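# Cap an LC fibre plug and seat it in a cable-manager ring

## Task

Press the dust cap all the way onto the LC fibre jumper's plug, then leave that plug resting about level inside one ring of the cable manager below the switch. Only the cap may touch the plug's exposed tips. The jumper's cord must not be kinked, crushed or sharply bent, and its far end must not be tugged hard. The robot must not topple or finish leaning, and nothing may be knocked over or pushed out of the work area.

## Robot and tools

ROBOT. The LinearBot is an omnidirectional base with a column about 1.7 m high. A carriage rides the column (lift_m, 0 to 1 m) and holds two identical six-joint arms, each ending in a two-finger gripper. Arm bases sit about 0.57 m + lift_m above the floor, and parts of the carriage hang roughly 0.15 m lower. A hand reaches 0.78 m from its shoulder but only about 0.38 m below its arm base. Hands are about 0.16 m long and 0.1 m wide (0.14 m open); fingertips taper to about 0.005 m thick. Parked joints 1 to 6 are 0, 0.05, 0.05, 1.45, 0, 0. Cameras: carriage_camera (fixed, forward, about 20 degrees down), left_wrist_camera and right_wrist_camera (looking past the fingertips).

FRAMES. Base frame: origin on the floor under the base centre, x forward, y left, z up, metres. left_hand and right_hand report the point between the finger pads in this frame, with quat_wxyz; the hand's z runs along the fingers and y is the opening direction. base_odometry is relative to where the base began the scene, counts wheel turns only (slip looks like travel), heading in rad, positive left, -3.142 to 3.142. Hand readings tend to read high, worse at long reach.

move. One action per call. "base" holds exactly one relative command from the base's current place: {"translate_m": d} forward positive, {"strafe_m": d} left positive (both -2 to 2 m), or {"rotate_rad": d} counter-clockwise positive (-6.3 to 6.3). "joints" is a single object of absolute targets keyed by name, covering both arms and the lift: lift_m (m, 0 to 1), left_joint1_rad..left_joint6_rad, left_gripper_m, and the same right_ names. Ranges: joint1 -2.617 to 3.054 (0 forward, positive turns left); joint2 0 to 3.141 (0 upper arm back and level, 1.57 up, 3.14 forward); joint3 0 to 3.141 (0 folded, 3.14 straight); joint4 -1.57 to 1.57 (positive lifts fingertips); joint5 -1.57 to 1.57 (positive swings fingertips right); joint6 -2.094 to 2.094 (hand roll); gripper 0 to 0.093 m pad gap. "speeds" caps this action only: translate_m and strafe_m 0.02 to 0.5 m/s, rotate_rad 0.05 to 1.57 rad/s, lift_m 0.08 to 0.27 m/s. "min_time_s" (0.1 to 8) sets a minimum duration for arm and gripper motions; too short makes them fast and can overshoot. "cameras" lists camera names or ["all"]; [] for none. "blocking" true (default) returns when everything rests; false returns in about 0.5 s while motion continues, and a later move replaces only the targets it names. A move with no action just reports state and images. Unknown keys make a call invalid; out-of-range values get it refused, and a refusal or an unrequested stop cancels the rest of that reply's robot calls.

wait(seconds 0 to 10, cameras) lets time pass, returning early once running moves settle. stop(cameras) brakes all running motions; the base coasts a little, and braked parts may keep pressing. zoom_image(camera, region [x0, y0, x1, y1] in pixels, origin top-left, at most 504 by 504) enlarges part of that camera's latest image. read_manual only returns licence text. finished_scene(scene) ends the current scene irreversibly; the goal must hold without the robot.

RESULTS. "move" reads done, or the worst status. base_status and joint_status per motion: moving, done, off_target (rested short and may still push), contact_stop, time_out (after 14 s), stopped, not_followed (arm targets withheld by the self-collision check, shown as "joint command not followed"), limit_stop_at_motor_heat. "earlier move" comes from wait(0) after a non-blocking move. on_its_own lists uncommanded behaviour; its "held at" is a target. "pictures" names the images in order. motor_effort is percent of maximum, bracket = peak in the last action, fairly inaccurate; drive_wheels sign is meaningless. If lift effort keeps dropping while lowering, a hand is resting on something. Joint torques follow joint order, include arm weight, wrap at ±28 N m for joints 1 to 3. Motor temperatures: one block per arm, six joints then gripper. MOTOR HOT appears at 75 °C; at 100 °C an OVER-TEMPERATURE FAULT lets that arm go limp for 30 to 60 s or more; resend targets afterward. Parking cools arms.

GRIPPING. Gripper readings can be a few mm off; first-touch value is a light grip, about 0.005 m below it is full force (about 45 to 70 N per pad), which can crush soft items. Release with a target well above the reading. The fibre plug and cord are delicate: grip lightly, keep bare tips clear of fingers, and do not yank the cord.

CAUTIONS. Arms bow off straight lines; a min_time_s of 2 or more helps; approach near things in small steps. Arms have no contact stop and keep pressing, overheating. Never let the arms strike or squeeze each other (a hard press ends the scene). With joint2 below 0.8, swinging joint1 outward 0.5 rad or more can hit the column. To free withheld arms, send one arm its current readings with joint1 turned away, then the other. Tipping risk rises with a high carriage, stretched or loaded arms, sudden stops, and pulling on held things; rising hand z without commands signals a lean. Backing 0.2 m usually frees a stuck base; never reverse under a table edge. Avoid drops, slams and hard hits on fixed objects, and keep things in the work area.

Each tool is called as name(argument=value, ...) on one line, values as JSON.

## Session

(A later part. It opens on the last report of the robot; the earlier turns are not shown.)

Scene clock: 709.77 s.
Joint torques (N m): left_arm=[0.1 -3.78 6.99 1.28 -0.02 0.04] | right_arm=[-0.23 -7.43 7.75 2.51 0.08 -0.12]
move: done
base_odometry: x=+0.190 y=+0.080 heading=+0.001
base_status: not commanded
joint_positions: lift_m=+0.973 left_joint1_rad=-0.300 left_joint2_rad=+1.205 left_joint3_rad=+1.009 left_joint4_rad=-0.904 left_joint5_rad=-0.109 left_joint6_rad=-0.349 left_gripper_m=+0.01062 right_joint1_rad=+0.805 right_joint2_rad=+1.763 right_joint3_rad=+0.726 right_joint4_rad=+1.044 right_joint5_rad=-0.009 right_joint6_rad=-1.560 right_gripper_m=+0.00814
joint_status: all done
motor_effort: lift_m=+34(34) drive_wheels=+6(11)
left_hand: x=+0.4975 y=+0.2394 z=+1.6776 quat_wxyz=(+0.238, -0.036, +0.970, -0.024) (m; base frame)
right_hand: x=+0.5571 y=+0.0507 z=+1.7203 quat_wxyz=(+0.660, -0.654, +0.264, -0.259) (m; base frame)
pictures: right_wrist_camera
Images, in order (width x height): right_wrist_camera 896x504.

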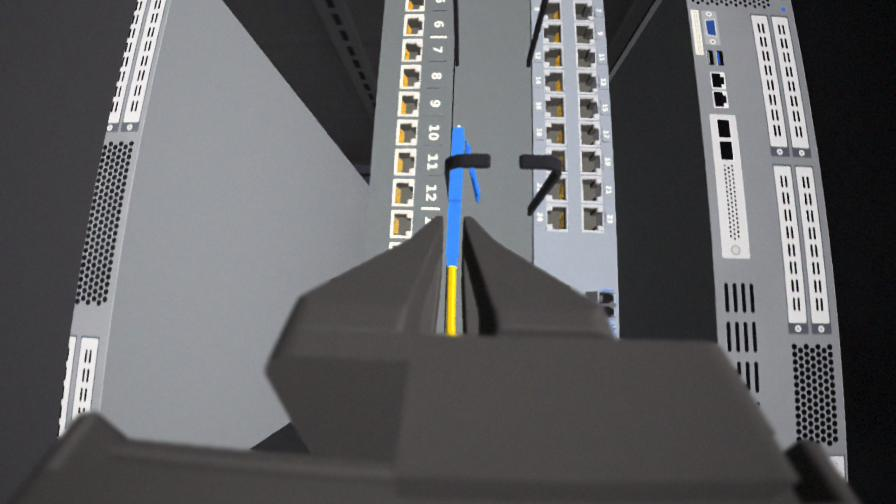

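move(joints={"right_gripper_m": 0.002}, min_time_s=1.5, cameras=["right_wrist_camera"])

zoom_image(camera="right_wrist_camera", region=[390, 110, 520, 300])

Scene clock: 715.27 s.
Joint torques (N m): left_arm=[0.12 -3.77 6.97 1.28 -0.02 0.04] | right_arm=[-0.23 -7.45 7.76 2.51 0.08 -0.12]
move: done
base_odometry: x=+0.190 y=+0.080 heading=+0.001
base_status: not commanded
joint_positions: lift_m=+0.973 left_joint1_rad=-0.300 left_joint2_rad=+1.205 left_joint3_rad=+1.009 left_joint4_rad=-0.904 left_joint5_rad=-0.109 left_joint6_rad=-0.349 left_gripper_m=+0.01062 right_joint1_rad=+0.805 right_joint2_rad=+1.763 right_joint3_rad=+0.726 right_joint4_rad=+1.044 right_joint5_rad=-0.009 right_joint6_rad=-1.560 right_gripper_m=+0.00340
joint_status: all done
motor_effort: lift_m=+34(34) drive_wheels=+10(10)
left_hand: x=+0.4975 y=+0.2394 z=+1.6776 quat_wxyz=(+0.238, -0.036, +0.970, -0.024) (m; base frame)
right_hand: x=+0.5571 y=+0.0507 z=+1.7203 quat_wxyz=(+0.660, -0.654, +0.264, -0.259) (m; base frame)
pictures: right_wrist_camera
Images, in order (width x height): right_wrist_camera 896x504.

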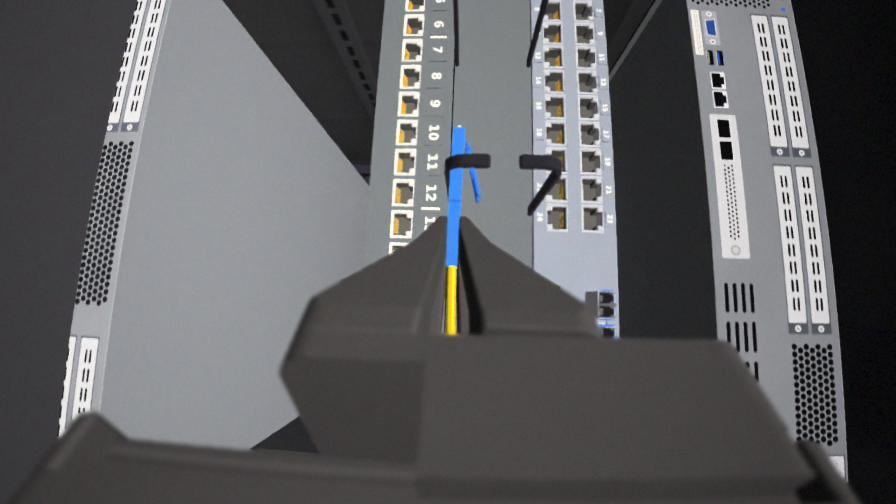

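Scaled by 2.653 from the camera's 896x504 image, which has a finer 1280x720 frame.

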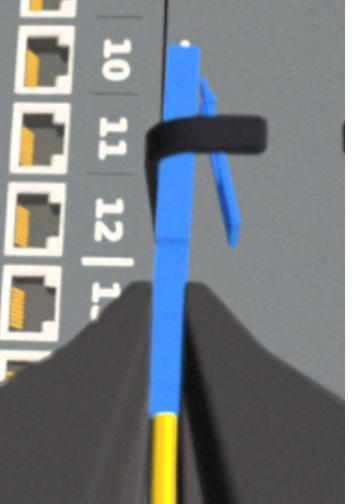

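move(base={"strafe_m": 0.011}, speeds={"strafe_m": 0.02}, cameras=["right_wrist_camera"])

zoom_image(camera="right_wrist_camera", region=[390, 110, 520, 300])

Scene clock: 725.37 s.
Joint torques (N m): left_arm=[0.09 -3.77 6.97 1.28 -0.02 0.04] | right_arm=[-0.17 -7.45 7.76 2.52 0.06 -0.12]
move: done
base_odometry: x=+0.190 y=+0.091 heading=+0.001
base_status: done
joint_positions: lift_m=+0.973 left_joint1_rad=-0.300 left_joint2_rad=+1.205 left_joint3_rad=+1.009 left_joint4_rad=-0.904 left_joint5_rad=-0.109 left_joint6_rad=-0.349 left_gripper_m=+0.01062 right_joint1_rad=+0.804 right_joint2_rad=+1.763 right_joint3_rad=+0.726 right_joint4_rad=+1.044 right_joint5_rad=-0.007 right_joint6_rad=-1.560 right_gripper_m=+0.00340
joint_status: not commanded
motor_effort: lift_m=+34(34) drive_wheels=+4(7)
left_hand: x=+0.4975 y=+0.2394 z=+1.6776 quat_wxyz=(+0.238, -0.036, +0.970, -0.024) (m; base frame)
right_hand: x=+0.5576 y=+0.0502 z=+1.7203 quat_wxyz=(+0.660, -0.653, +0.265, -0.260) (m; base frame)
pictures: right_wrist_camera
Images, in order (width x height): right_wrist_camera 896x504.

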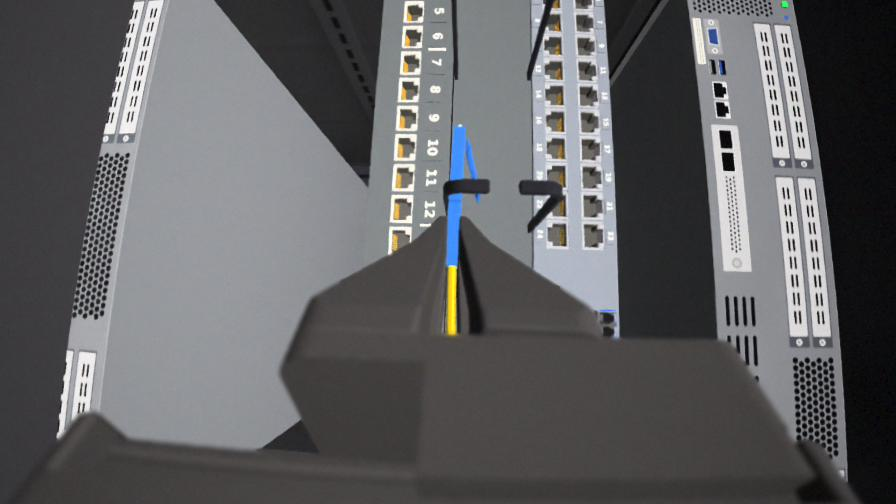

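Scaled by 2.653 from the camera's 896x504 image, which has a finer 1280x720 frame.

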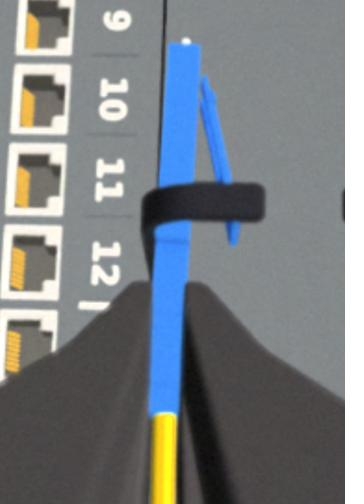

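move(joints={"right_gripper_m": 0.035}, min_time_s=1.0, cameras=[])

move(joints={"right_joint1_rad": 0.806, "right_joint2_rad": 1.683, "right_joint3_rad": 0.629, "right_joint4_rad": 1.055}, min_time_s=1.2, cameras=[])

move(joints={"lift_m": 1.0, "right_joint2_rad": 1.782, "right_joint3_rad": 0.592, "right_joint4_rad": 1.18}, min_time_s=1, cameras=["right_wrist_camera"])

Scene clock: 782.50 s.
Joint torques (N m): left_arm=[0.14 -3.75 6.99 1.28 -0.03 0.03] | right_arm=[-0.16 -7.42 7.77 2.51 0.06 -0.12]
move: done
base_odometry: x=+0.190 y=+0.091 heading=+0.001
base_status: not commanded
joint_positions: lift_m=+0.973 left_joint1_rad=-0.300 left_joint2_rad=+1.205 left_joint3_rad=+1.009 left_joint4_rad=-0.904 left_joint5_rad=-0.109 left_joint6_rad=-0.349 left_gripper_m=+0.01062 right_joint1_rad=+0.804 right_joint2_rad=+1.763 right_joint3_rad=+0.726 right_joint4_rad=+1.044 right_joint5_rad=-0.007 right_joint6_rad=-1.560 right_gripper_m=+0.03488
joint_status: all done
motor_effort: lift_m=+34(34) drive_wheels=+2(7)
left_hand: x=+0.4975 y=+0.2394 z=+1.6776 quat_wxyz=(+0.238, -0.036, +0.970, -0.024) (m; base frame)
right_hand: x=+0.5576 y=+0.0502 z=+1.7203 quat_wxyz=(+0.660, -0.653, +0.265, -0.260) (m; base frame)
pictures: none
No camera images: "cameras" was empty.

Scene clock: 784.00 s.
Joint torques (N m): left_arm=[0.12 -3.81 6.98 1.28 -0.02 0.04] | right_arm=[0.16 -9.87 4.97 2.66 0.07 -0.12]
move: done
base_odometry: x=+0.190 y=+0.091 heading=+0.001
base_status: not commanded
joint_positions: lift_m=+0.973 left_joint1_rad=-0.300 left_joint2_rad=+1.205 left_joint3_rad=+1.009 left_joint4_rad=-0.904 left_joint5_rad=-0.109 left_joint6_rad=-0.349 left_gripper_m=+0.01062 right_joint1_rad=+0.804 right_joint2_rad=+1.705 right_joint3_rad=+0.643 right_joint4_rad=+1.054 right_joint5_rad=-0.007 right_joint6_rad=-1.560 right_gripper_m=+0.03488
joint_status: all done
motor_effort: lift_m=+34(34) drive_wheels=+2(7)
left_hand: x=+0.4975 y=+0.2394 z=+1.6776 quat_wxyz=(+0.238, -0.036, +0.970, -0.024) (m; base frame)
right_hand: x=+0.5440 y=+0.0360 z=+1.7153 quat_wxyz=(+0.656, -0.658, +0.267, -0.258) (m; base frame)
pictures: none
No camera images: "cameras" was empty.

Scene clock: 785.30 s.
Joint torques (N m): left_arm=[0.1 -3.77 6.99 1.26 -0.02 0.03] | right_arm=[0.16 -6.6 4.53 2.64 0.06 -0.11]
move: done
base_odometry: x=+0.190 y=+0.091 heading=+0.001
base_status: not commanded
joint_positions: lift_m=+1.000 left_joint1_rad=-0.300 left_joint2_rad=+1.205 left_joint3_rad=+1.009 left_joint4_rad=-0.901 left_joint5_rad=-0.109 left_joint6_rad=-0.349 left_gripper_m=+0.01062 right_joint1_rad=+0.804 right_joint2_rad=+1.767 right_joint3_rad=+0.605 right_joint4_rad=+1.178 right_joint5_rad=-0.006 right_joint6_rad=-1.561 right_gripper_m=+0.03488
joint_status: all done
motor_effort: lift_m=+34(42) drive_wheels=+1(7)
left_hand: x=+0.4981 y=+0.2392 z=+1.7055 quat_wxyz=(+0.239, -0.037, +0.970, -0.024) (m; base frame)
right_hand: x=+0.5418 y=+0.0337 z=+1.7294 quat_wxyz=(+0.663, -0.650, +0.263, -0.261) (m; base frame)
pictures: right_wrist_camera
Images, in order (width x height): right_wrist_camera 896x504.

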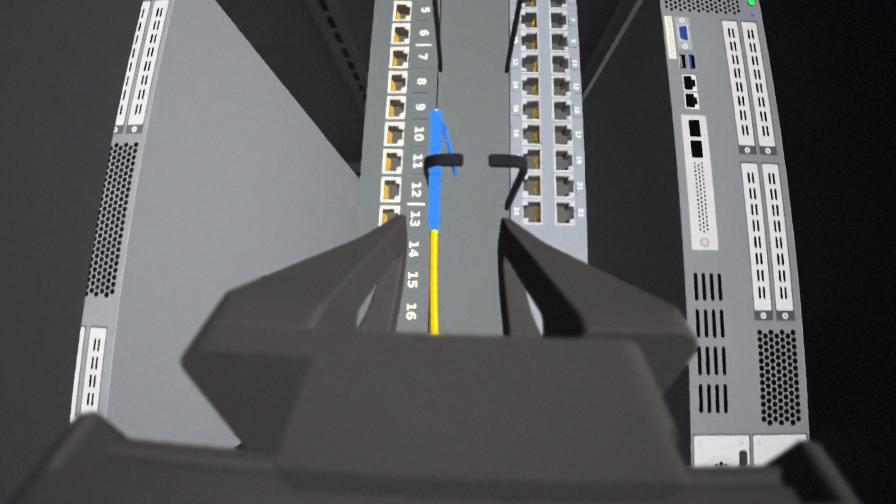

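move(joints={"right_joint2_rad": 1.872, "right_joint3_rad": 0.717, "right_joint4_rad": 1.142}, min_time_s=1.5, cameras=["right_wrist_camera"])

zoom_image(camera="right_wrist_camera", region=[390, 110, 520, 300])

Scene clock: 793.57 s.
Joint torques (N m): left_arm=[0.13 -3.75 7.01 1.25 -0.03 0.04] | right_arm=[0.14 -7.24 7.54 2.42 0.06 -0.11]
move: done
base_odometry: x=+0.190 y=+0.091 heading=+0.001
base_status: not commanded
joint_positions: lift_m=+1.000 left_joint1_rad=-0.300 left_joint2_rad=+1.205 left_joint3_rad=+1.009 left_joint4_rad=-0.901 left_joint5_rad=-0.109 left_joint6_rad=-0.349 left_gripper_m=+0.01062 right_joint1_rad=+0.804 right_joint2_rad=+1.855 right_joint3_rad=+0.696 right_joint4_rad=+1.160 right_joint5_rad=-0.006 right_joint6_rad=-1.561 right_gripper_m=+0.03488
joint_status: all done
motor_effort: lift_m=+34(35) drive_wheels=+0(6)
left_hand: x=+0.4981 y=+0.2392 z=+1.7055 quat_wxyz=(+0.239, -0.037, +0.970, -0.024) (m; base frame)
right_hand: x=+0.5579 y=+0.0504 z=+1.7208 quat_wxyz=(+0.658, -0.655, +0.265, -0.259) (m; base frame)
pictures: right_wrist_camera
Images, in order (width x height): right_wrist_camera 896x504.

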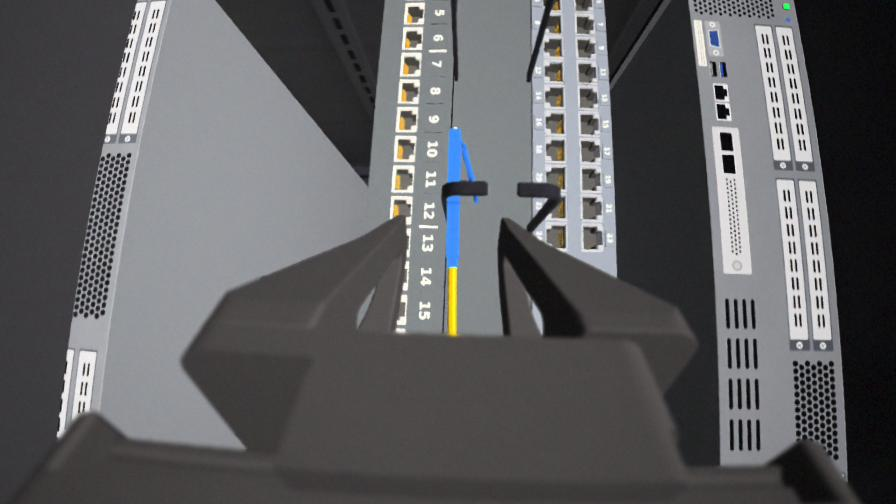

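Scaled by 2.653 from the camera's 896x504 image, which has a finer 1280x720 frame.

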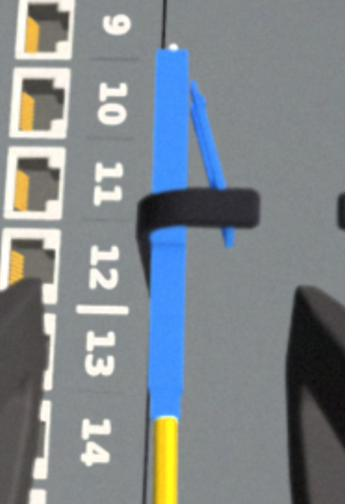

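move(joints={"right_gripper_m": 0.002}, min_time_s=2, cameras=["right_wrist_camera"])

zoom_image(camera="right_wrist_camera", region=[390, 110, 520, 300])

Scene clock: 800.40 s.
Joint torques (N m): left_arm=[0.12 -3.73 6.99 1.25 -0.02 0.03] | right_arm=[0.13 -7.25 7.56 2.44 0.06 -0.11]
move: done
base_odometry: x=+0.190 y=+0.091 heading=+0.001
base_status: not commanded
joint_positions: lift_m=+1.000 left_joint1_rad=-0.300 left_joint2_rad=+1.205 left_joint3_rad=+1.009 left_joint4_rad=-0.901 left_joint5_rad=-0.109 left_joint6_rad=-0.349 left_gripper_m=+0.01062 right_joint1_rad=+0.804 right_joint2_rad=+1.855 right_joint3_rad=+0.696 right_joint4_rad=+1.159 right_joint5_rad=-0.006 right_joint6_rad=-1.561 right_gripper_m=+0.00338
joint_status: all done
motor_effort: lift_m=+34(35) drive_wheels=+2(5)
left_hand: x=+0.4981 y=+0.2392 z=+1.7055 quat_wxyz=(+0.239, -0.037, +0.970, -0.024) (m; base frame)
right_hand: x=+0.5579 y=+0.0504 z=+1.7206 quat_wxyz=(+0.658, -0.655, +0.265, -0.259) (m; base frame)
pictures: right_wrist_camera
Images, in order (width x height): right_wrist_camera 896x504.

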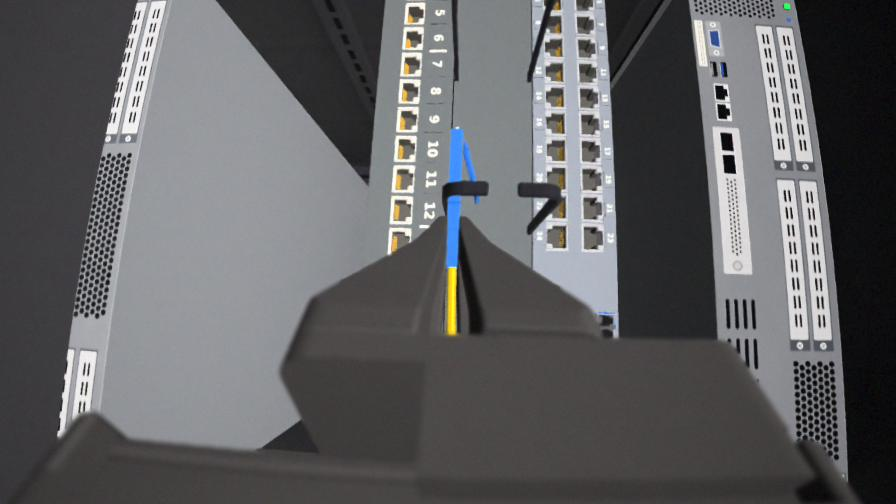

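Scaled by 2.653 from the camera's 896x504 image, which has a finer 1280x720 frame.

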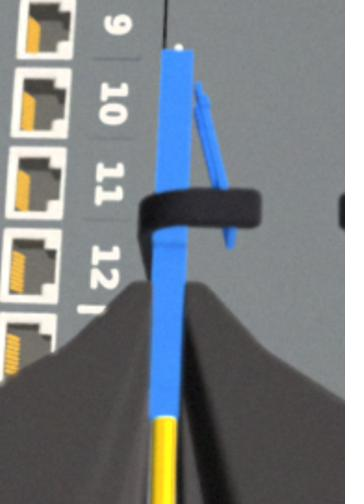

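move(joints={"left_joint1_rad": -0.35, "left_joint2_rad": 1.3, "left_joint3_rad": 1.5, "left_joint4_rad": -1.2, "left_joint5_rad": 0.1, "left_joint6_rad": 0.5}, min_time_s=2, cameras=[])

move(joints={"left_joint1_rad": -0.402, "left_joint2_rad": 1.88, "left_joint3_rad": 2.15, "left_joint4_rad": -1.5, "left_joint5_rad": 0.263, "left_joint6_rad": 1.153}, min_time_s=2, cameras=["all"])

Scene clock: 839.87 s.
Joint torques (N m): left_arm=[-1.47 -0.32 -25.32 0.6 0.25 0.11] | right_arm=[0.13 -7.25 7.42 2.43 0.05 -0.11]
move: off_target
base_odometry: x=+0.190 y=+0.091 heading=+0.001
base_status: not commanded
joint_positions: lift_m=+0.999 left_joint1_rad=-0.331 left_joint2_rad=+1.263 left_joint3_rad=+1.095 left_joint4_rad=-1.190 left_joint5_rad=+0.086 left_joint6_rad=+0.487 left_gripper_m=+0.01062 right_joint1_rad=+0.804 right_joint2_rad=+1.855 right_joint3_rad=+0.698 right_joint4_rad=+1.159 right_joint5_rad=-0.005 right_joint6_rad=-1.561 right_gripper_m=+0.00337
joint_status: left_joint3_rad off_target (ended at +1.095, target +1.500); the others done
motor_effort: lift_m=+48(48) drive_wheels=+3(8)
left_hand: x=+0.4411 y=+0.2135 z=+1.6946 quat_wxyz=(+0.109, +0.400, +0.909, -0.034) (m; base frame)
right_hand: x=+0.5583 y=+0.0504 z=+1.7201 quat_wxyz=(+0.658, -0.655, +0.266, -0.260) (m; base frame)
pictures: none
No camera images: "cameras" was empty.

Scene clock: 842.20 s.
Joint torques (N m): left_arm=[1.39 18.41 -25.32 -0.57 0.36 0.14] | right_arm=[0.09 -7.25 7.45 2.43 -0.11 -0.11]
Motor temperatures (°C): left_arm=[29 40 59 37 29 33 36] | right_arm=[31 40 47 46 31 30 35]
move: off_target
base_odometry: x=+0.190 y=+0.091 heading=+0.003
base_status: not commanded
joint_positions: lift_m=+0.998 left_joint1_rad=-0.419 left_joint2_rad=+1.591 left_joint3_rad=+1.199 left_joint4_rad=-1.487 left_joint5_rad=+0.249 left_joint6_rad=+1.140 left_gripper_m=+0.01062 right_joint1_rad=+0.804 right_joint2_rad=+1.855 right_joint3_rad=+0.698 right_joint4_rad=+1.160 right_joint5_rad=+0.010 right_joint6_rad=-1.561 right_gripper_m=+0.00337
joint_status: left_joint2_rad off_target (ended at +1.590, target +1.880); left_joint3_rad off_target (ended at +1.199, target +2.150); the others done
motor_effort: lift_m=+63(63) drive_wheels=+36(40)
left_hand: x=+0.3816 y=+0.1860 z=+1.6601 quat_wxyz=(-0.099, +0.676, +0.711, -0.168) (m; base frame)
right_hand: x=+0.5602 y=+0.0486 z=+1.7191 quat_wxyz=(+0.656, -0.652, +0.271, -0.265) (m; base frame)
pictures: carriage_camera, left_wrist_camera, right_wrist_camera
Images, in order (width x height): carriage_camera 896x504, left_wrist_camera 896x504, right_wrist_camera 896x504.

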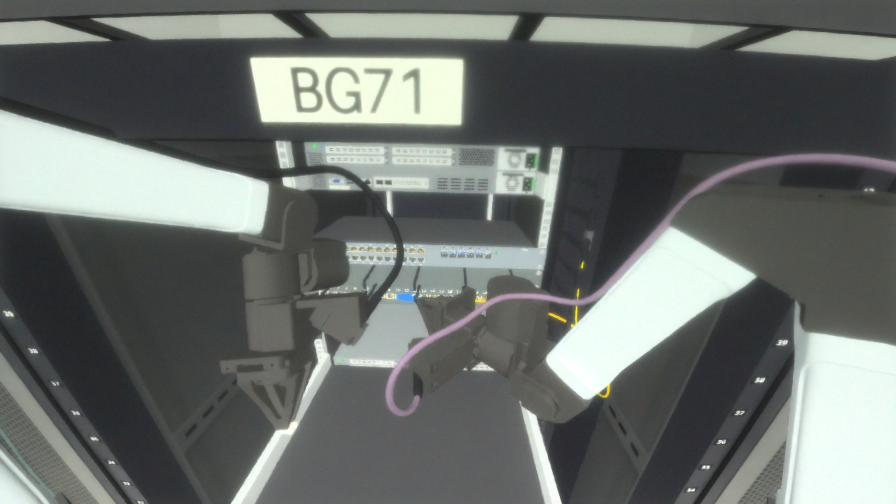

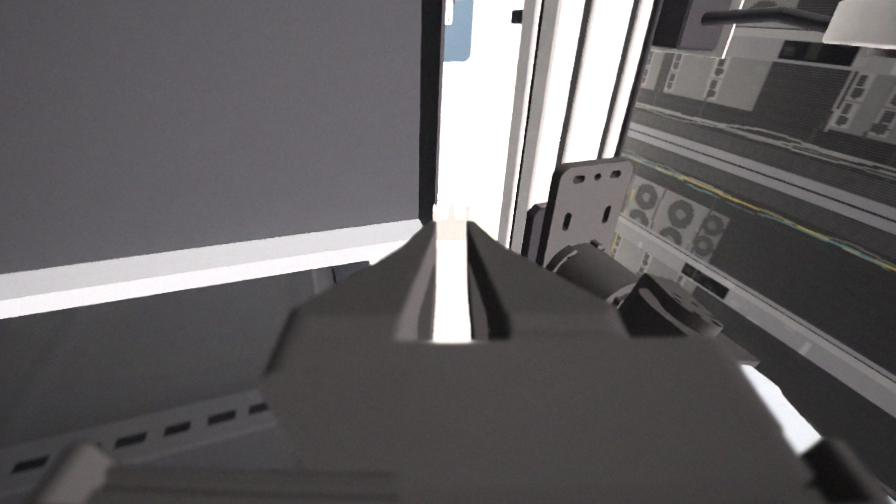

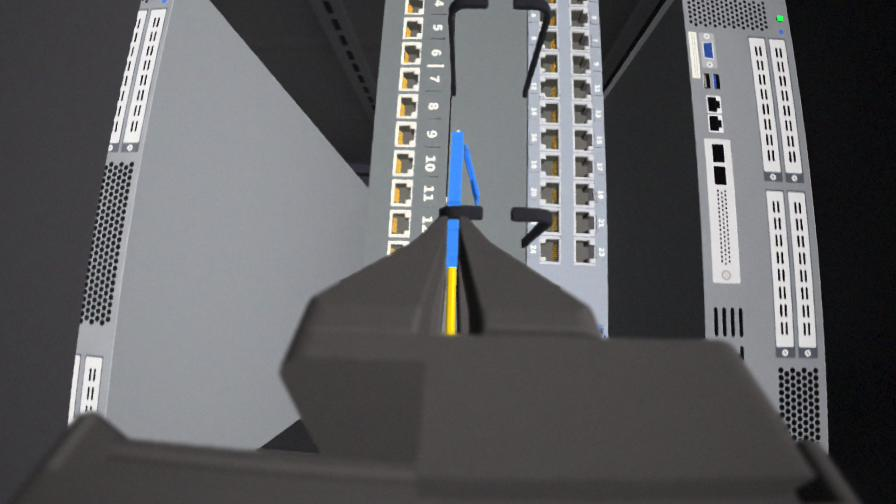

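move(joints={"left_joint1_rad": -0.40, "left_joint2_rad": 1.45, "left_joint3_rad": 1.05, "left_joint4_rad": -1.3, "left_joint5_rad": 0.249, "left_joint6_rad": 1.14}, min_time_s=1.5, cameras=["carriage_camera"])

zoom_image(camera="carriage_camera", region=[200, 60, 560, 320])

Scene clock: 854.87 s.
Joint torques (N m): left_arm=[0.62 -6.32 5.31 0 0.24 0.02] | right_arm=[0.16 -7.28 7.28 2.46 -0.09 -0.11]
Motor temperatures (°C): left_arm=[29 51 77 36 29 33 36] | right_arm=[31 40 48 47 31 30 35]
move: done
MOTOR HOT: joint 3 (elbow) of the left arm reports 77 °C; the controller stops that arm at 100 °C. To cool a motor, set the load down, stop pushing, or move to a pose that needs little force.
base_odometry: x=+0.190 y=+0.091 heading=+0.002
base_status: not commanded
joint_positions: lift_m=+1.000 left_joint1_rad=-0.407 left_joint2_rad=+1.472 left_joint3_rad=+1.064 left_joint4_rad=-1.313 left_joint5_rad=+0.249 left_joint6_rad=+1.142 left_gripper_m=+0.01062 right_joint1_rad=+0.804 right_joint2_rad=+1.855 right_joint3_rad=+0.699 right_joint4_rad=+1.158 right_joint5_rad=+0.008 right_joint6_rad=-1.561 right_gripper_m=+0.00337
joint_status: all done
motor_effort: lift_m=+38(72) drive_wheels=+9(41)
left_hand: x=+0.3879 y=+0.1858 z=+1.6480 quat_wxyz=(-0.025, +0.685, +0.714, -0.142) (m; base frame)
right_hand: x=+0.5603 y=+0.0490 z=+1.7211 quat_wxyz=(+0.656, -0.653, +0.270, -0.264) (m; base frame)
pictures: carriage_camera
Images, in order (width x height): carriage_camera 896x504.

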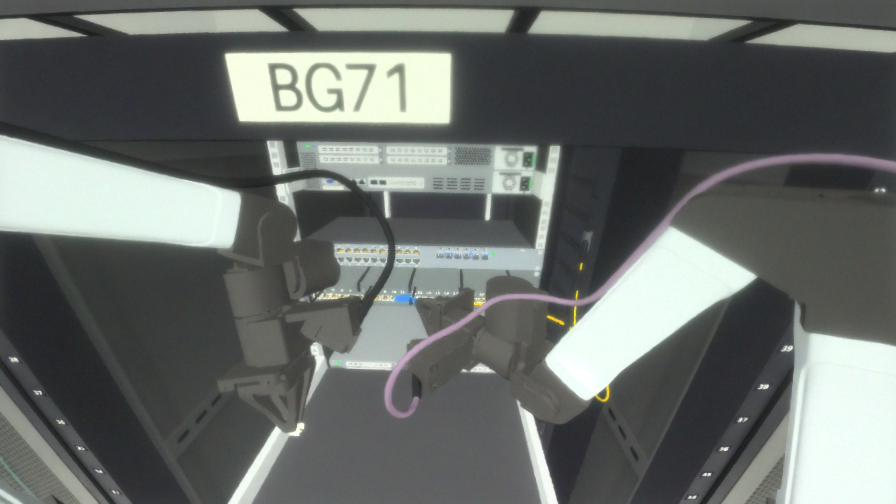

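Scaled by 1.400 from the camera's 896x504 image, which has a finer 1280x720 frame.

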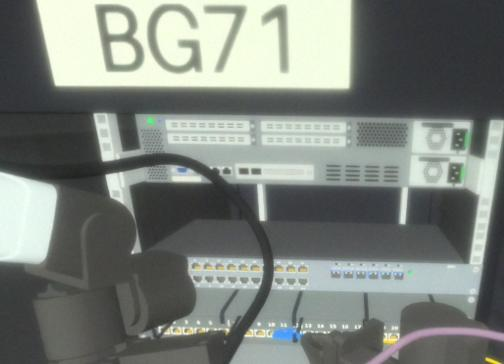

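move(joints={"right_gripper_m": 0.035, "left_joint2_rad": 0.6, "left_joint3_rad": 0.5, "left_joint4_rad": -1.0}, min_time_s=1.5, cameras=[])

move(joints={"right_joint2_rad": 1.782, "right_joint3_rad": 0.592, "right_joint4_rad": 1.18}, min_time_s=1.2, cameras=["right_wrist_camera"])

move(joints={"right_joint2_rad": 0.5, "right_joint3_rad": 0.4, "right_joint4_rad": 0.1}, min_time_s=2, cameras=[])

move(joints={"lift_m": 0.9}, cameras=["all"])

Scene clock: 990.10 s.
Joint torques (N m): left_arm=[0.62 0.27 6.19 1.35 0.23 -0.03] | right_arm=[0.17 -7.28 7.3 2.47 -0.1 -0.11]
Motor temperatures (°C): left_arm=[29 43 52 33 29 33 36] | right_arm=[31 41 46 50 31 30 36]
move: done
MOTOR HOT: cleared for the motors of the left arm.
base_odometry: x=+0.190 y=+0.091 heading=+0.002
base_status: not commanded
joint_positions: lift_m=+1.000 left_joint1_rad=-0.407 left_joint2_rad=+0.607 left_joint3_rad=+0.516 left_joint4_rad=-1.016 left_joint5_rad=+0.249 left_joint6_rad=+1.142 left_gripper_m=+0.01062 right_joint1_rad=+0.804 right_joint2_rad=+1.855 right_joint3_rad=+0.699 right_joint4_rad=+1.157 right_joint5_rad=+0.008 right_joint6_rad=-1.561 right_gripper_m=+0.03488
joint_status: all done
motor_effort: lift_m=+38(38) drive_wheels=+14(18)
left_hand: x=+0.3463 y=+0.2038 z=+1.6386 quat_wxyz=(+0.256, +0.696, +0.670, -0.031) (m; base frame)
right_hand: x=+0.5603 y=+0.0490 z=+1.7211 quat_wxyz=(+0.656, -0.653, +0.270, -0.264) (m; base frame)
pictures: none
No camera images: "cameras" was empty.

Scene clock: 991.60 s.
Joint torques (N m): left_arm=[0.62 0.28 6.2 1.34 0.23 -0.03] | right_arm=[0.17 -10.25 4.4 2.66 -0.1 -0.11]
move: done
base_odometry: x=+0.190 y=+0.091 heading=+0.002
base_status: not commanded
joint_positions: lift_m=+1.000 left_joint1_rad=-0.407 left_joint2_rad=+0.607 left_joint3_rad=+0.516 left_joint4_rad=-1.015 left_joint5_rad=+0.249 left_joint6_rad=+1.142 left_gripper_m=+0.01062 right_joint1_rad=+0.804 right_joint2_rad=+1.805 right_joint3_rad=+0.604 right_joint4_rad=+1.179 right_joint5_rad=+0.008 right_joint6_rad=-1.561 right_gripper_m=+0.03488
joint_status: all done
motor_effort: lift_m=+38(38) drive_wheels=+9(16)
left_hand: x=+0.3466 y=+0.2036 z=+1.6388 quat_wxyz=(+0.257, +0.696, +0.670, -0.031) (m; base frame)
right_hand: x=+0.5451 y=+0.0332 z=+1.7124 quat_wxyz=(+0.649, -0.660, +0.273, -0.262) (m; base frame)
pictures: right_wrist_camera
Images, in order (width x height): right_wrist_camera 896x504.

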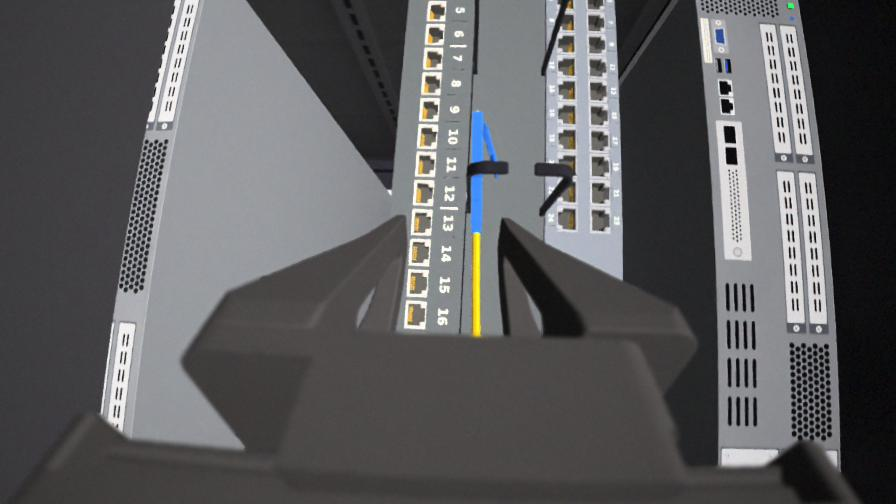

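Scene clock: 994.00 s.
Joint torques (N m): left_arm=[0.62 0.25 6.2 1.31 0.24 -0.02] | right_arm=[0.17 -0.05 6.6 2.42 -0.09 -0.11]
move: done
base_odometry: x=+0.190 y=+0.091 heading=+0.002
base_status: not commanded
joint_positions: lift_m=+1.000 left_joint1_rad=-0.407 left_joint2_rad=+0.607 left_joint3_rad=+0.516 left_joint4_rad=-1.010 left_joint5_rad=+0.249 left_joint6_rad=+1.142 left_gripper_m=+0.01062 right_joint1_rad=+0.804 right_joint2_rad=+0.506 right_joint3_rad=+0.416 right_joint4_rad=+0.119 right_joint5_rad=+0.008 right_joint6_rad=-1.561 right_gripper_m=+0.03488
joint_status: all done
motor_effort: lift_m=+37(38) drive_wheels=+11(17)
left_hand: x=+0.3475 y=+0.2032 z=+1.6392 quat_wxyz=(+0.259, +0.695, +0.670, -0.030) (m; base frame)
right_hand: x=+0.4150 y=-0.1017 z=+1.8402 quat_wxyz=(+0.665, -0.644, +0.266, -0.268) (m; base frame)
pictures: none
No camera images: "cameras" was empty.

Scene clock: 994.93 s.
Joint torques (N m): left_arm=[0.61 0.31 6.82 1.24 0.22 -0.03] | right_arm=[0.16 0.06 7.39 2.62 -0.1 -0.11]
move: done
base_odometry: x=+0.190 y=+0.091 heading=+0.002
base_status: not commanded
joint_positions: lift_m=+0.900 left_joint1_rad=-0.407 left_joint2_rad=+0.606 left_joint3_rad=+0.509 left_joint4_rad=-1.005 left_joint5_rad=+0.249 left_joint6_rad=+1.142 left_gripper_m=+0.01062 right_joint1_rad=+0.804 right_joint2_rad=+0.504 right_joint3_rad=+0.407 right_joint4_rad=+0.102 right_joint5_rad=+0.008 right_joint6_rad=-1.561 right_gripper_m=+0.03488
joint_status: all done
motor_effort: lift_m=+35(36) drive_wheels=+15(15)
left_hand: x=+0.3473 y=+0.2033 z=+1.5376 quat_wxyz=(+0.259, +0.695, +0.670, -0.030) (m; base frame)
right_hand: x=+0.4151 y=-0.1016 z=+1.7323 quat_wxyz=(+0.658, -0.652, +0.270, -0.265) (m; base frame)
pictures: carriage_camera, left_wrist_camera, right_wrist_camera
Images, in order (width x height): carriage_camera 896x504, left_wrist_camera 896x504, right_wrist_camera 896x504.

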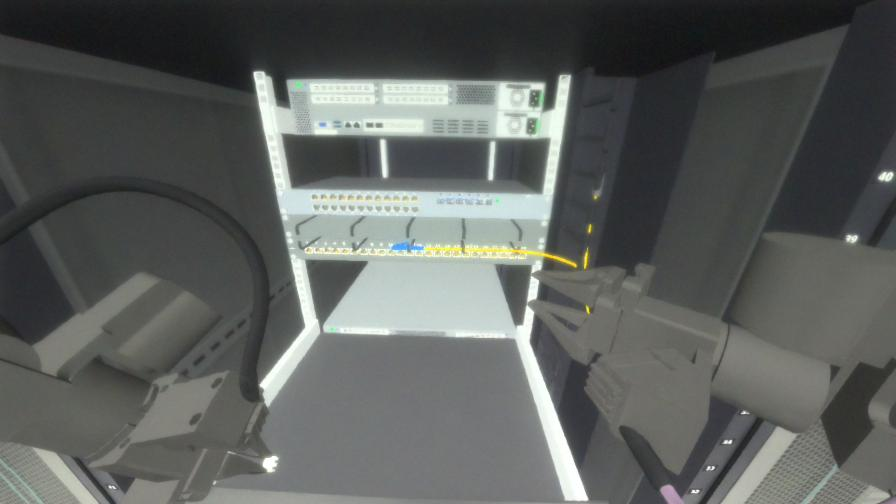

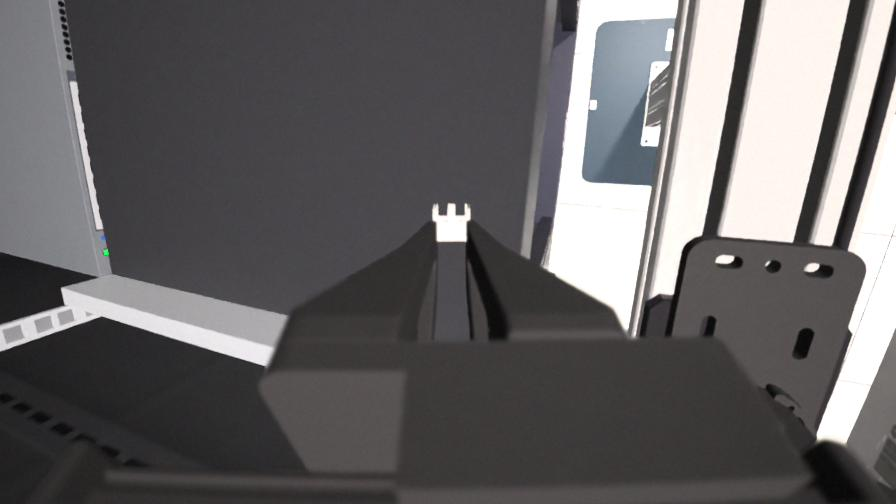

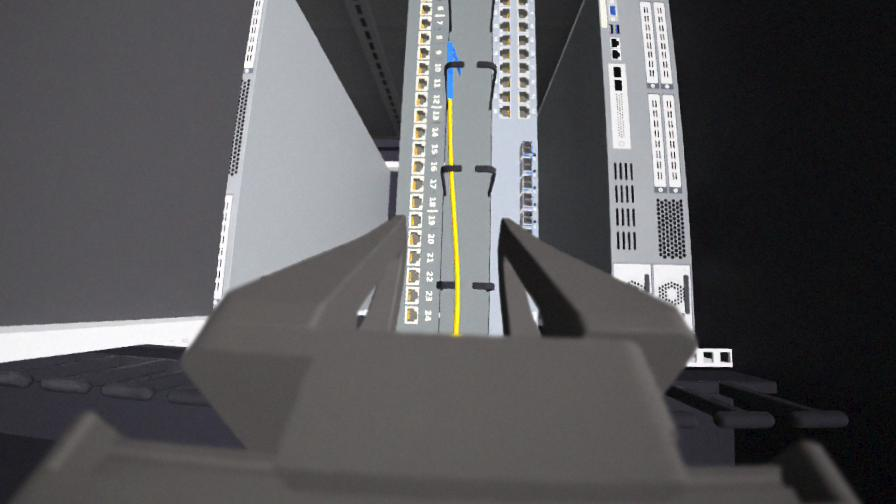

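move(joints={"lift_m": 0.95, "left_joint1_rad": -0.865, "left_joint2_rad": 1.598, "left_joint3_rad": 1.2, "left_joint4_rad": -0.881, "left_joint5_rad": -0.03, "left_joint6_rad": -0.08}, min_time_s=2, cameras=["left_wrist_camera"])

Scene clock: 1011.10 s.
Joint torques (N m): left_arm=[-0.57 -5.24 10.55 0.96 -0.08 -0.1] | right_arm=[0.16 0.05 7.43 2.48 -0.08 -0.11]
move: done
base_odometry: x=+0.190 y=+0.091 heading=+0.002
base_status: not commanded
joint_positions: lift_m=+0.950 left_joint1_rad=-0.858 left_joint2_rad=+1.586 left_joint3_rad=+1.163 left_joint4_rad=-0.894 left_joint5_rad=-0.016 left_joint6_rad=-0.068 left_gripper_m=+0.01062 right_joint1_rad=+0.804 right_joint2_rad=+0.504 right_joint3_rad=+0.407 right_joint4_rad=+0.113 right_joint5_rad=+0.008 right_joint6_rad=-1.562 right_gripper_m=+0.03488
joint_status: all done
motor_effort: lift_m=+36(44) drive_wheels=+13(16)
left_hand: x=+0.4362 y=+0.0557 z=+1.5956 quat_wxyz=(+0.117, +0.381, +0.916, -0.049) (m; base frame)
right_hand: x=+0.4150 y=-0.1016 z=+1.7851 quat_wxyz=(+0.661, -0.648, +0.268, -0.266) (m; base frame)
pictures: left_wrist_camera
Images, in order (width x height): left_wrist_camera 896x504.

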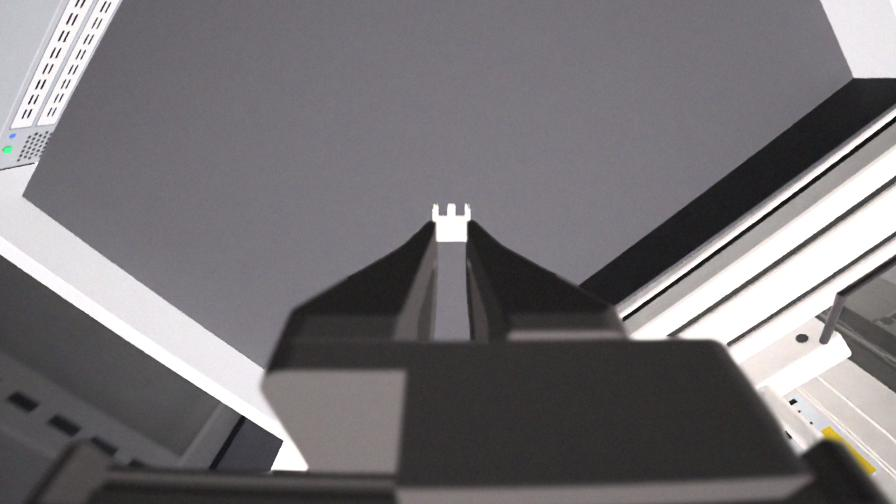

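move(joints={"lift_m": 0.8605}, speeds={"lift_m": 0.1}, cameras=["left_wrist_camera"])

move(joints={"left_gripper_m": 0.022}, min_time_s=2, cameras=["left_wrist_camera"])

zoom_image(camera="left_wrist_camera", region=[390, 180, 510, 280])

Scene clock: 1020.03 s.
Joint torques (N m): left_arm=[-0.5 -5.67 9.85 0.93 -0.06 -0.09] | right_arm=[0.16 0.08 7.41 2.57 -0.08 -0.11]
Motor temperatures (°C): left_arm=[29 41 55 34 29 33 36] | right_arm=[31 38 46 51 31 30 35]
move: done
base_odometry: x=+0.190 y=+0.091 heading=+0.002
base_status: not commanded
joint_positions: lift_m=+0.861 left_joint1_rad=-0.858 left_joint2_rad=+1.591 left_joint3_rad=+1.172 left_joint4_rad=-0.890 left_joint5_rad=-0.019 left_joint6_rad=-0.070 left_gripper_m=+0.01062 right_joint1_rad=+0.804 right_joint2_rad=+0.504 right_joint3_rad=+0.407 right_joint4_rad=+0.107 right_joint5_rad=+0.007 right_joint6_rad=-1.562 right_gripper_m=+0.03488
joint_status: all done
motor_effort: lift_m=+35(36) drive_wheels=+13(15)
left_hand: x=+0.4387 y=+0.0536 z=+1.5076 quat_wxyz=(+0.121, +0.380, +0.916, -0.050) (m; base frame)
right_hand: x=+0.4149 y=-0.1016 z=+1.6942 quat_wxyz=(+0.659, -0.650, +0.268, -0.265) (m; base frame)
pictures: left_wrist_camera
Images, in order (width x height): left_wrist_camera 896x504.

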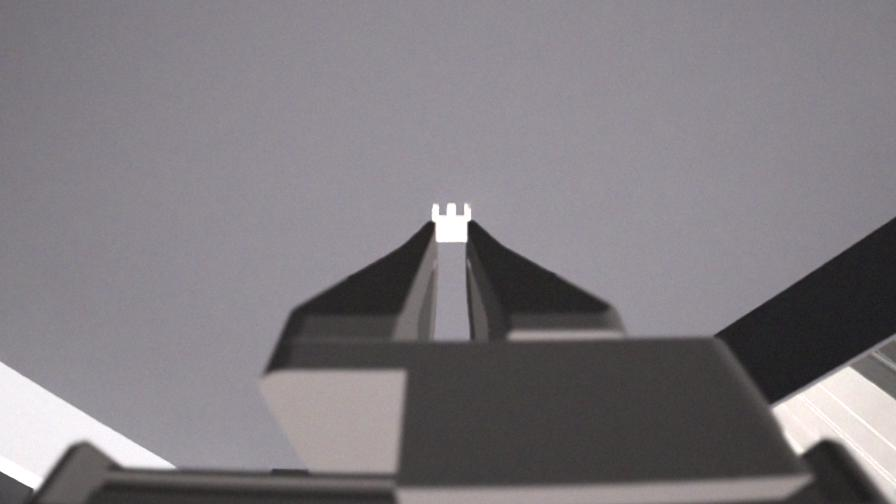

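Scene clock: 1022.33 s.
Joint torques (N m): left_arm=[-0.54 -5.64 9.84 0.93 -0.06 -0.09] | right_arm=[0.13 0.08 7.42 2.56 -0.08 -0.11]
move: done
base_odometry: x=+0.190 y=+0.091 heading=+0.002
base_status: not commanded
joint_positions: lift_m=+0.861 left_joint1_rad=-0.858 left_joint2_rad=+1.591 left_joint3_rad=+1.172 left_joint4_rad=-0.890 left_joint5_rad=-0.019 left_joint6_rad=-0.070 left_gripper_m=+0.02190 right_joint1_rad=+0.804 right_joint2_rad=+0.504 right_joint3_rad=+0.407 right_joint4_rad=+0.107 right_joint5_rad=+0.007 right_joint6_rad=-1.562 right_gripper_m=+0.03488
joint_status: all done
motor_effort: lift_m=+35(35) drive_wheels=+11(15)
left_hand: x=+0.4387 y=+0.0536 z=+1.5076 quat_wxyz=(+0.121, +0.380, +0.916, -0.050) (m; base frame)
right_hand: x=+0.4149 y=-0.1016 z=+1.6942 quat_wxyz=(+0.659, -0.650, +0.268, -0.265) (m; base frame)
pictures: left_wrist_camera
Images, in order (width x height): left_wrist_camera 896x504.

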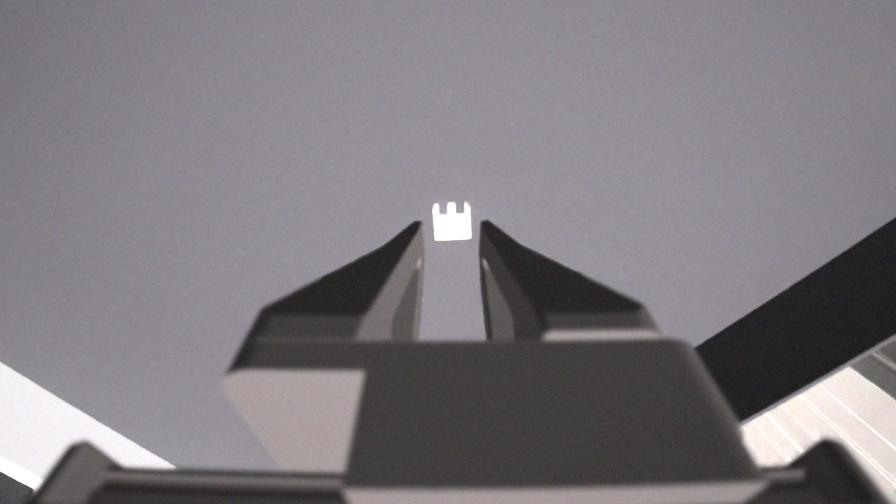

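Scaled by 4.200 from the camera's 896x504 image, which has a finer 1280x720 frame.

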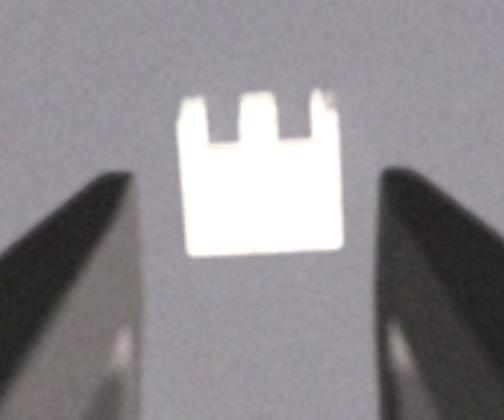

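move(joints={"lift_m": 0.93, "left_gripper_m": 0.04}, speeds={"lift_m": 0.15}, cameras=[])

move(joints={"left_joint1_rad": -0.9, "left_joint2_rad": 1.216, "left_joint3_rad": 0.58, "left_joint4_rad": -0.145, "left_joint5_rad": -0.11, "left_joint6_rad": -0.108}, min_time_s=2, cameras=["left_wrist_camera"])

Scene clock: 1058.20 s.
Joint torques (N m): left_arm=[-0.55 -5.9 9.73 0.91 -0.05 -0.09] | right_arm=[0.17 0.09 7.42 2.49 -0.08 -0.11]
Motor temperatures (°C): left_arm=[29 42 55 34 29 33 35] | right_arm=[31 37 47 50 31 30 34]
move: done
base_odometry: x=+0.190 y=+0.091 heading=+0.002
base_status: not commanded
joint_positions: lift_m=+0.930 left_joint1_rad=-0.858 left_joint2_rad=+1.593 left_joint3_rad=+1.174 left_joint4_rad=-0.887 left_joint5_rad=-0.020 left_joint6_rad=-0.070 left_gripper_m=+0.03986 right_joint1_rad=+0.804 right_joint2_rad=+0.504 right_joint3_rad=+0.407 right_joint4_rad=+0.113 right_joint5_rad=+0.007 right_joint6_rad=-1.562 right_gripper_m=+0.03488
joint_status: all done
motor_effort: lift_m=+35(43) drive_wheels=+14(16)
left_hand: x=+0.4395 y=+0.0529 z=+1.5772 quat_wxyz=(+0.122, +0.379, +0.916, -0.050) (m; base frame)
right_hand: x=+0.4149 y=-0.1015 z=+1.7651 quat_wxyz=(+0.661, -0.648, +0.268, -0.266) (m; base frame)
pictures: none
No camera images: "cameras" was empty.

Scene clock: 1060.53 s.
Joint torques (N m): left_arm=[-0.62 -5.3 6.32 1.91 -0.12 -0.09] | right_arm=[0.16 0.09 7.39 2.49 -0.08 -0.11]
Motor temperatures (°C): left_arm=[29 42 55 34 29 33 35] | right_arm=[31 37 47 50 31 30 34]
move: done
base_odometry: x=+0.190 y=+0.091 heading=+0.002
base_status: not commanded
joint_positions: lift_m=+0.930 left_joint1_rad=-0.892 left_joint2_rad=+1.237 left_joint3_rad=+0.597 left_joint4_rad=-0.162 left_joint5_rad=-0.096 left_joint6_rad=-0.097 left_gripper_m=+0.03986 right_joint1_rad=+0.804 right_joint2_rad=+0.504 right_joint3_rad=+0.407 right_joint4_rad=+0.113 right_joint5_rad=+0.007 right_joint6_rad=-1.562 right_gripper_m=+0.03488
joint_status: all done
motor_effort: lift_m=+35(35) drive_wheels=+16(17)
left_hand: x=+0.4403 y=+0.0547 z=+1.5711 quat_wxyz=(+0.351, +0.342, +0.861, -0.138) (m; base frame)
right_hand: x=+0.4149 y=-0.1015 z=+1.7651 quat_wxyz=(+0.661, -0.648, +0.268, -0.266) (m; base frame)
pictures: left_wrist_camera
Images, in order (width x height): left_wrist_camera 896x504.

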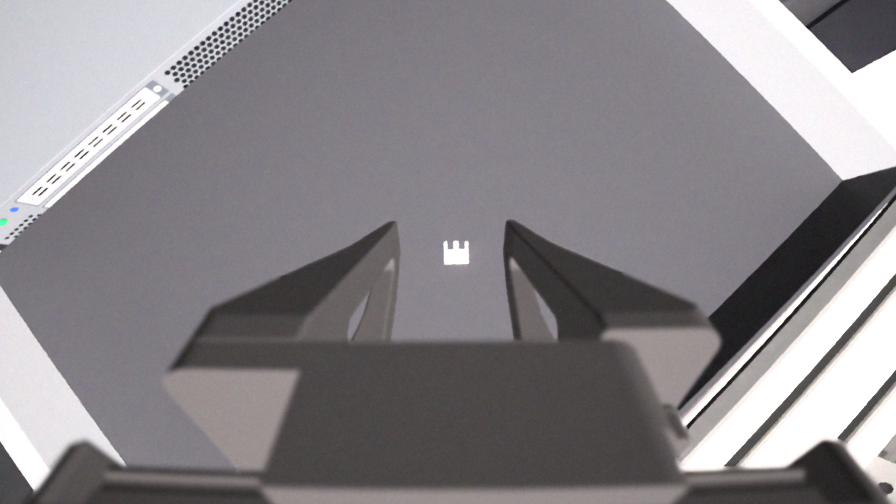

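move(joints={"lift_m": 0.869}, speeds={"lift_m": 0.12}, cameras=["left_wrist_camera"])

zoom_image(camera="left_wrist_camera", region=[390, 190, 510, 290])

Scene clock: 1070.50 s.
Joint torques (N m): left_arm=[-0.61 -4.78 6.86 1.83 -0.09 -0.09] | right_arm=[0.16 0.08 7.42 2.57 -0.08 -0.11]
Motor temperatures (°C): left_arm=[29 42 55 36 29 33 35] | right_arm=[31 36 47 51 31 30 34]
move: done
base_odometry: x=+0.190 y=+0.091 heading=+0.002
base_status: not commanded
joint_positions: lift_m=+0.869 left_joint1_rad=-0.892 left_joint2_rad=+1.231 left_joint3_rad=+0.591 left_joint4_rad=-0.153 left_joint5_rad=-0.099 left_joint6_rad=-0.097 left_gripper_m=+0.03986 right_joint1_rad=+0.804 right_joint2_rad=+0.504 right_joint3_rad=+0.407 right_joint4_rad=+0.106 right_joint5_rad=+0.007 right_joint6_rad=-1.562 right_gripper_m=+0.03488
joint_status: all done
motor_effort: lift_m=+35(36) drive_wheels=+10(16)
left_hand: x=+0.4407 y=+0.0549 z=+1.5111 quat_wxyz=(+0.355, +0.340, +0.859, -0.139) (m; base frame)
right_hand: x=+0.4149 y=-0.1015 z=+1.7024 quat_wxyz=(+0.659, -0.651, +0.268, -0.265) (m; base frame)
pictures: left_wrist_camera
Images, in order (width x height): left_wrist_camera 896x504.

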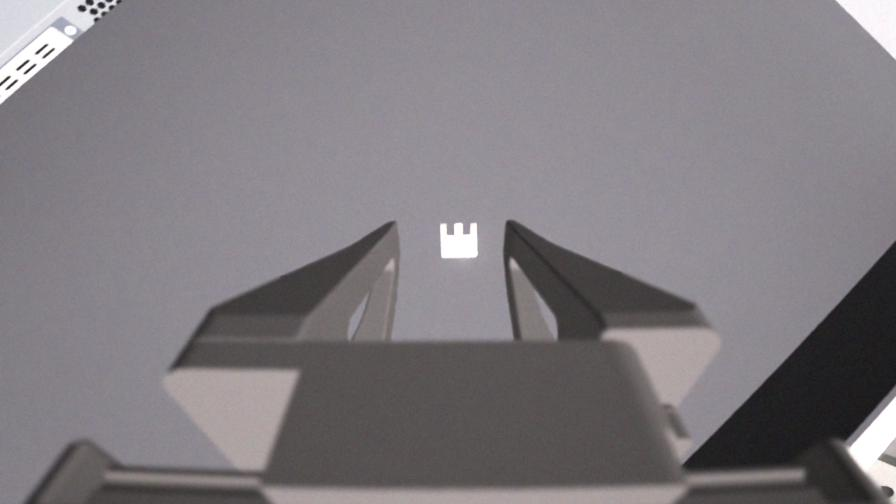

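Scaled by 4.200 from the camera's 896x504 image, which has a finer 1280x720 frame.

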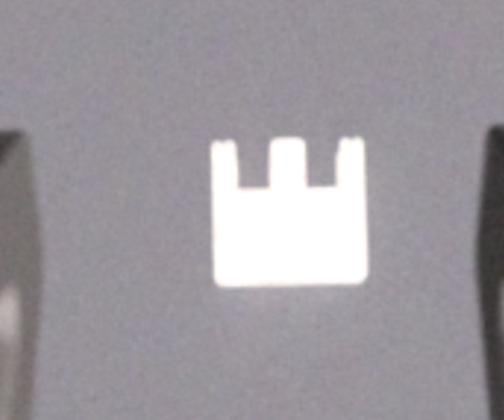

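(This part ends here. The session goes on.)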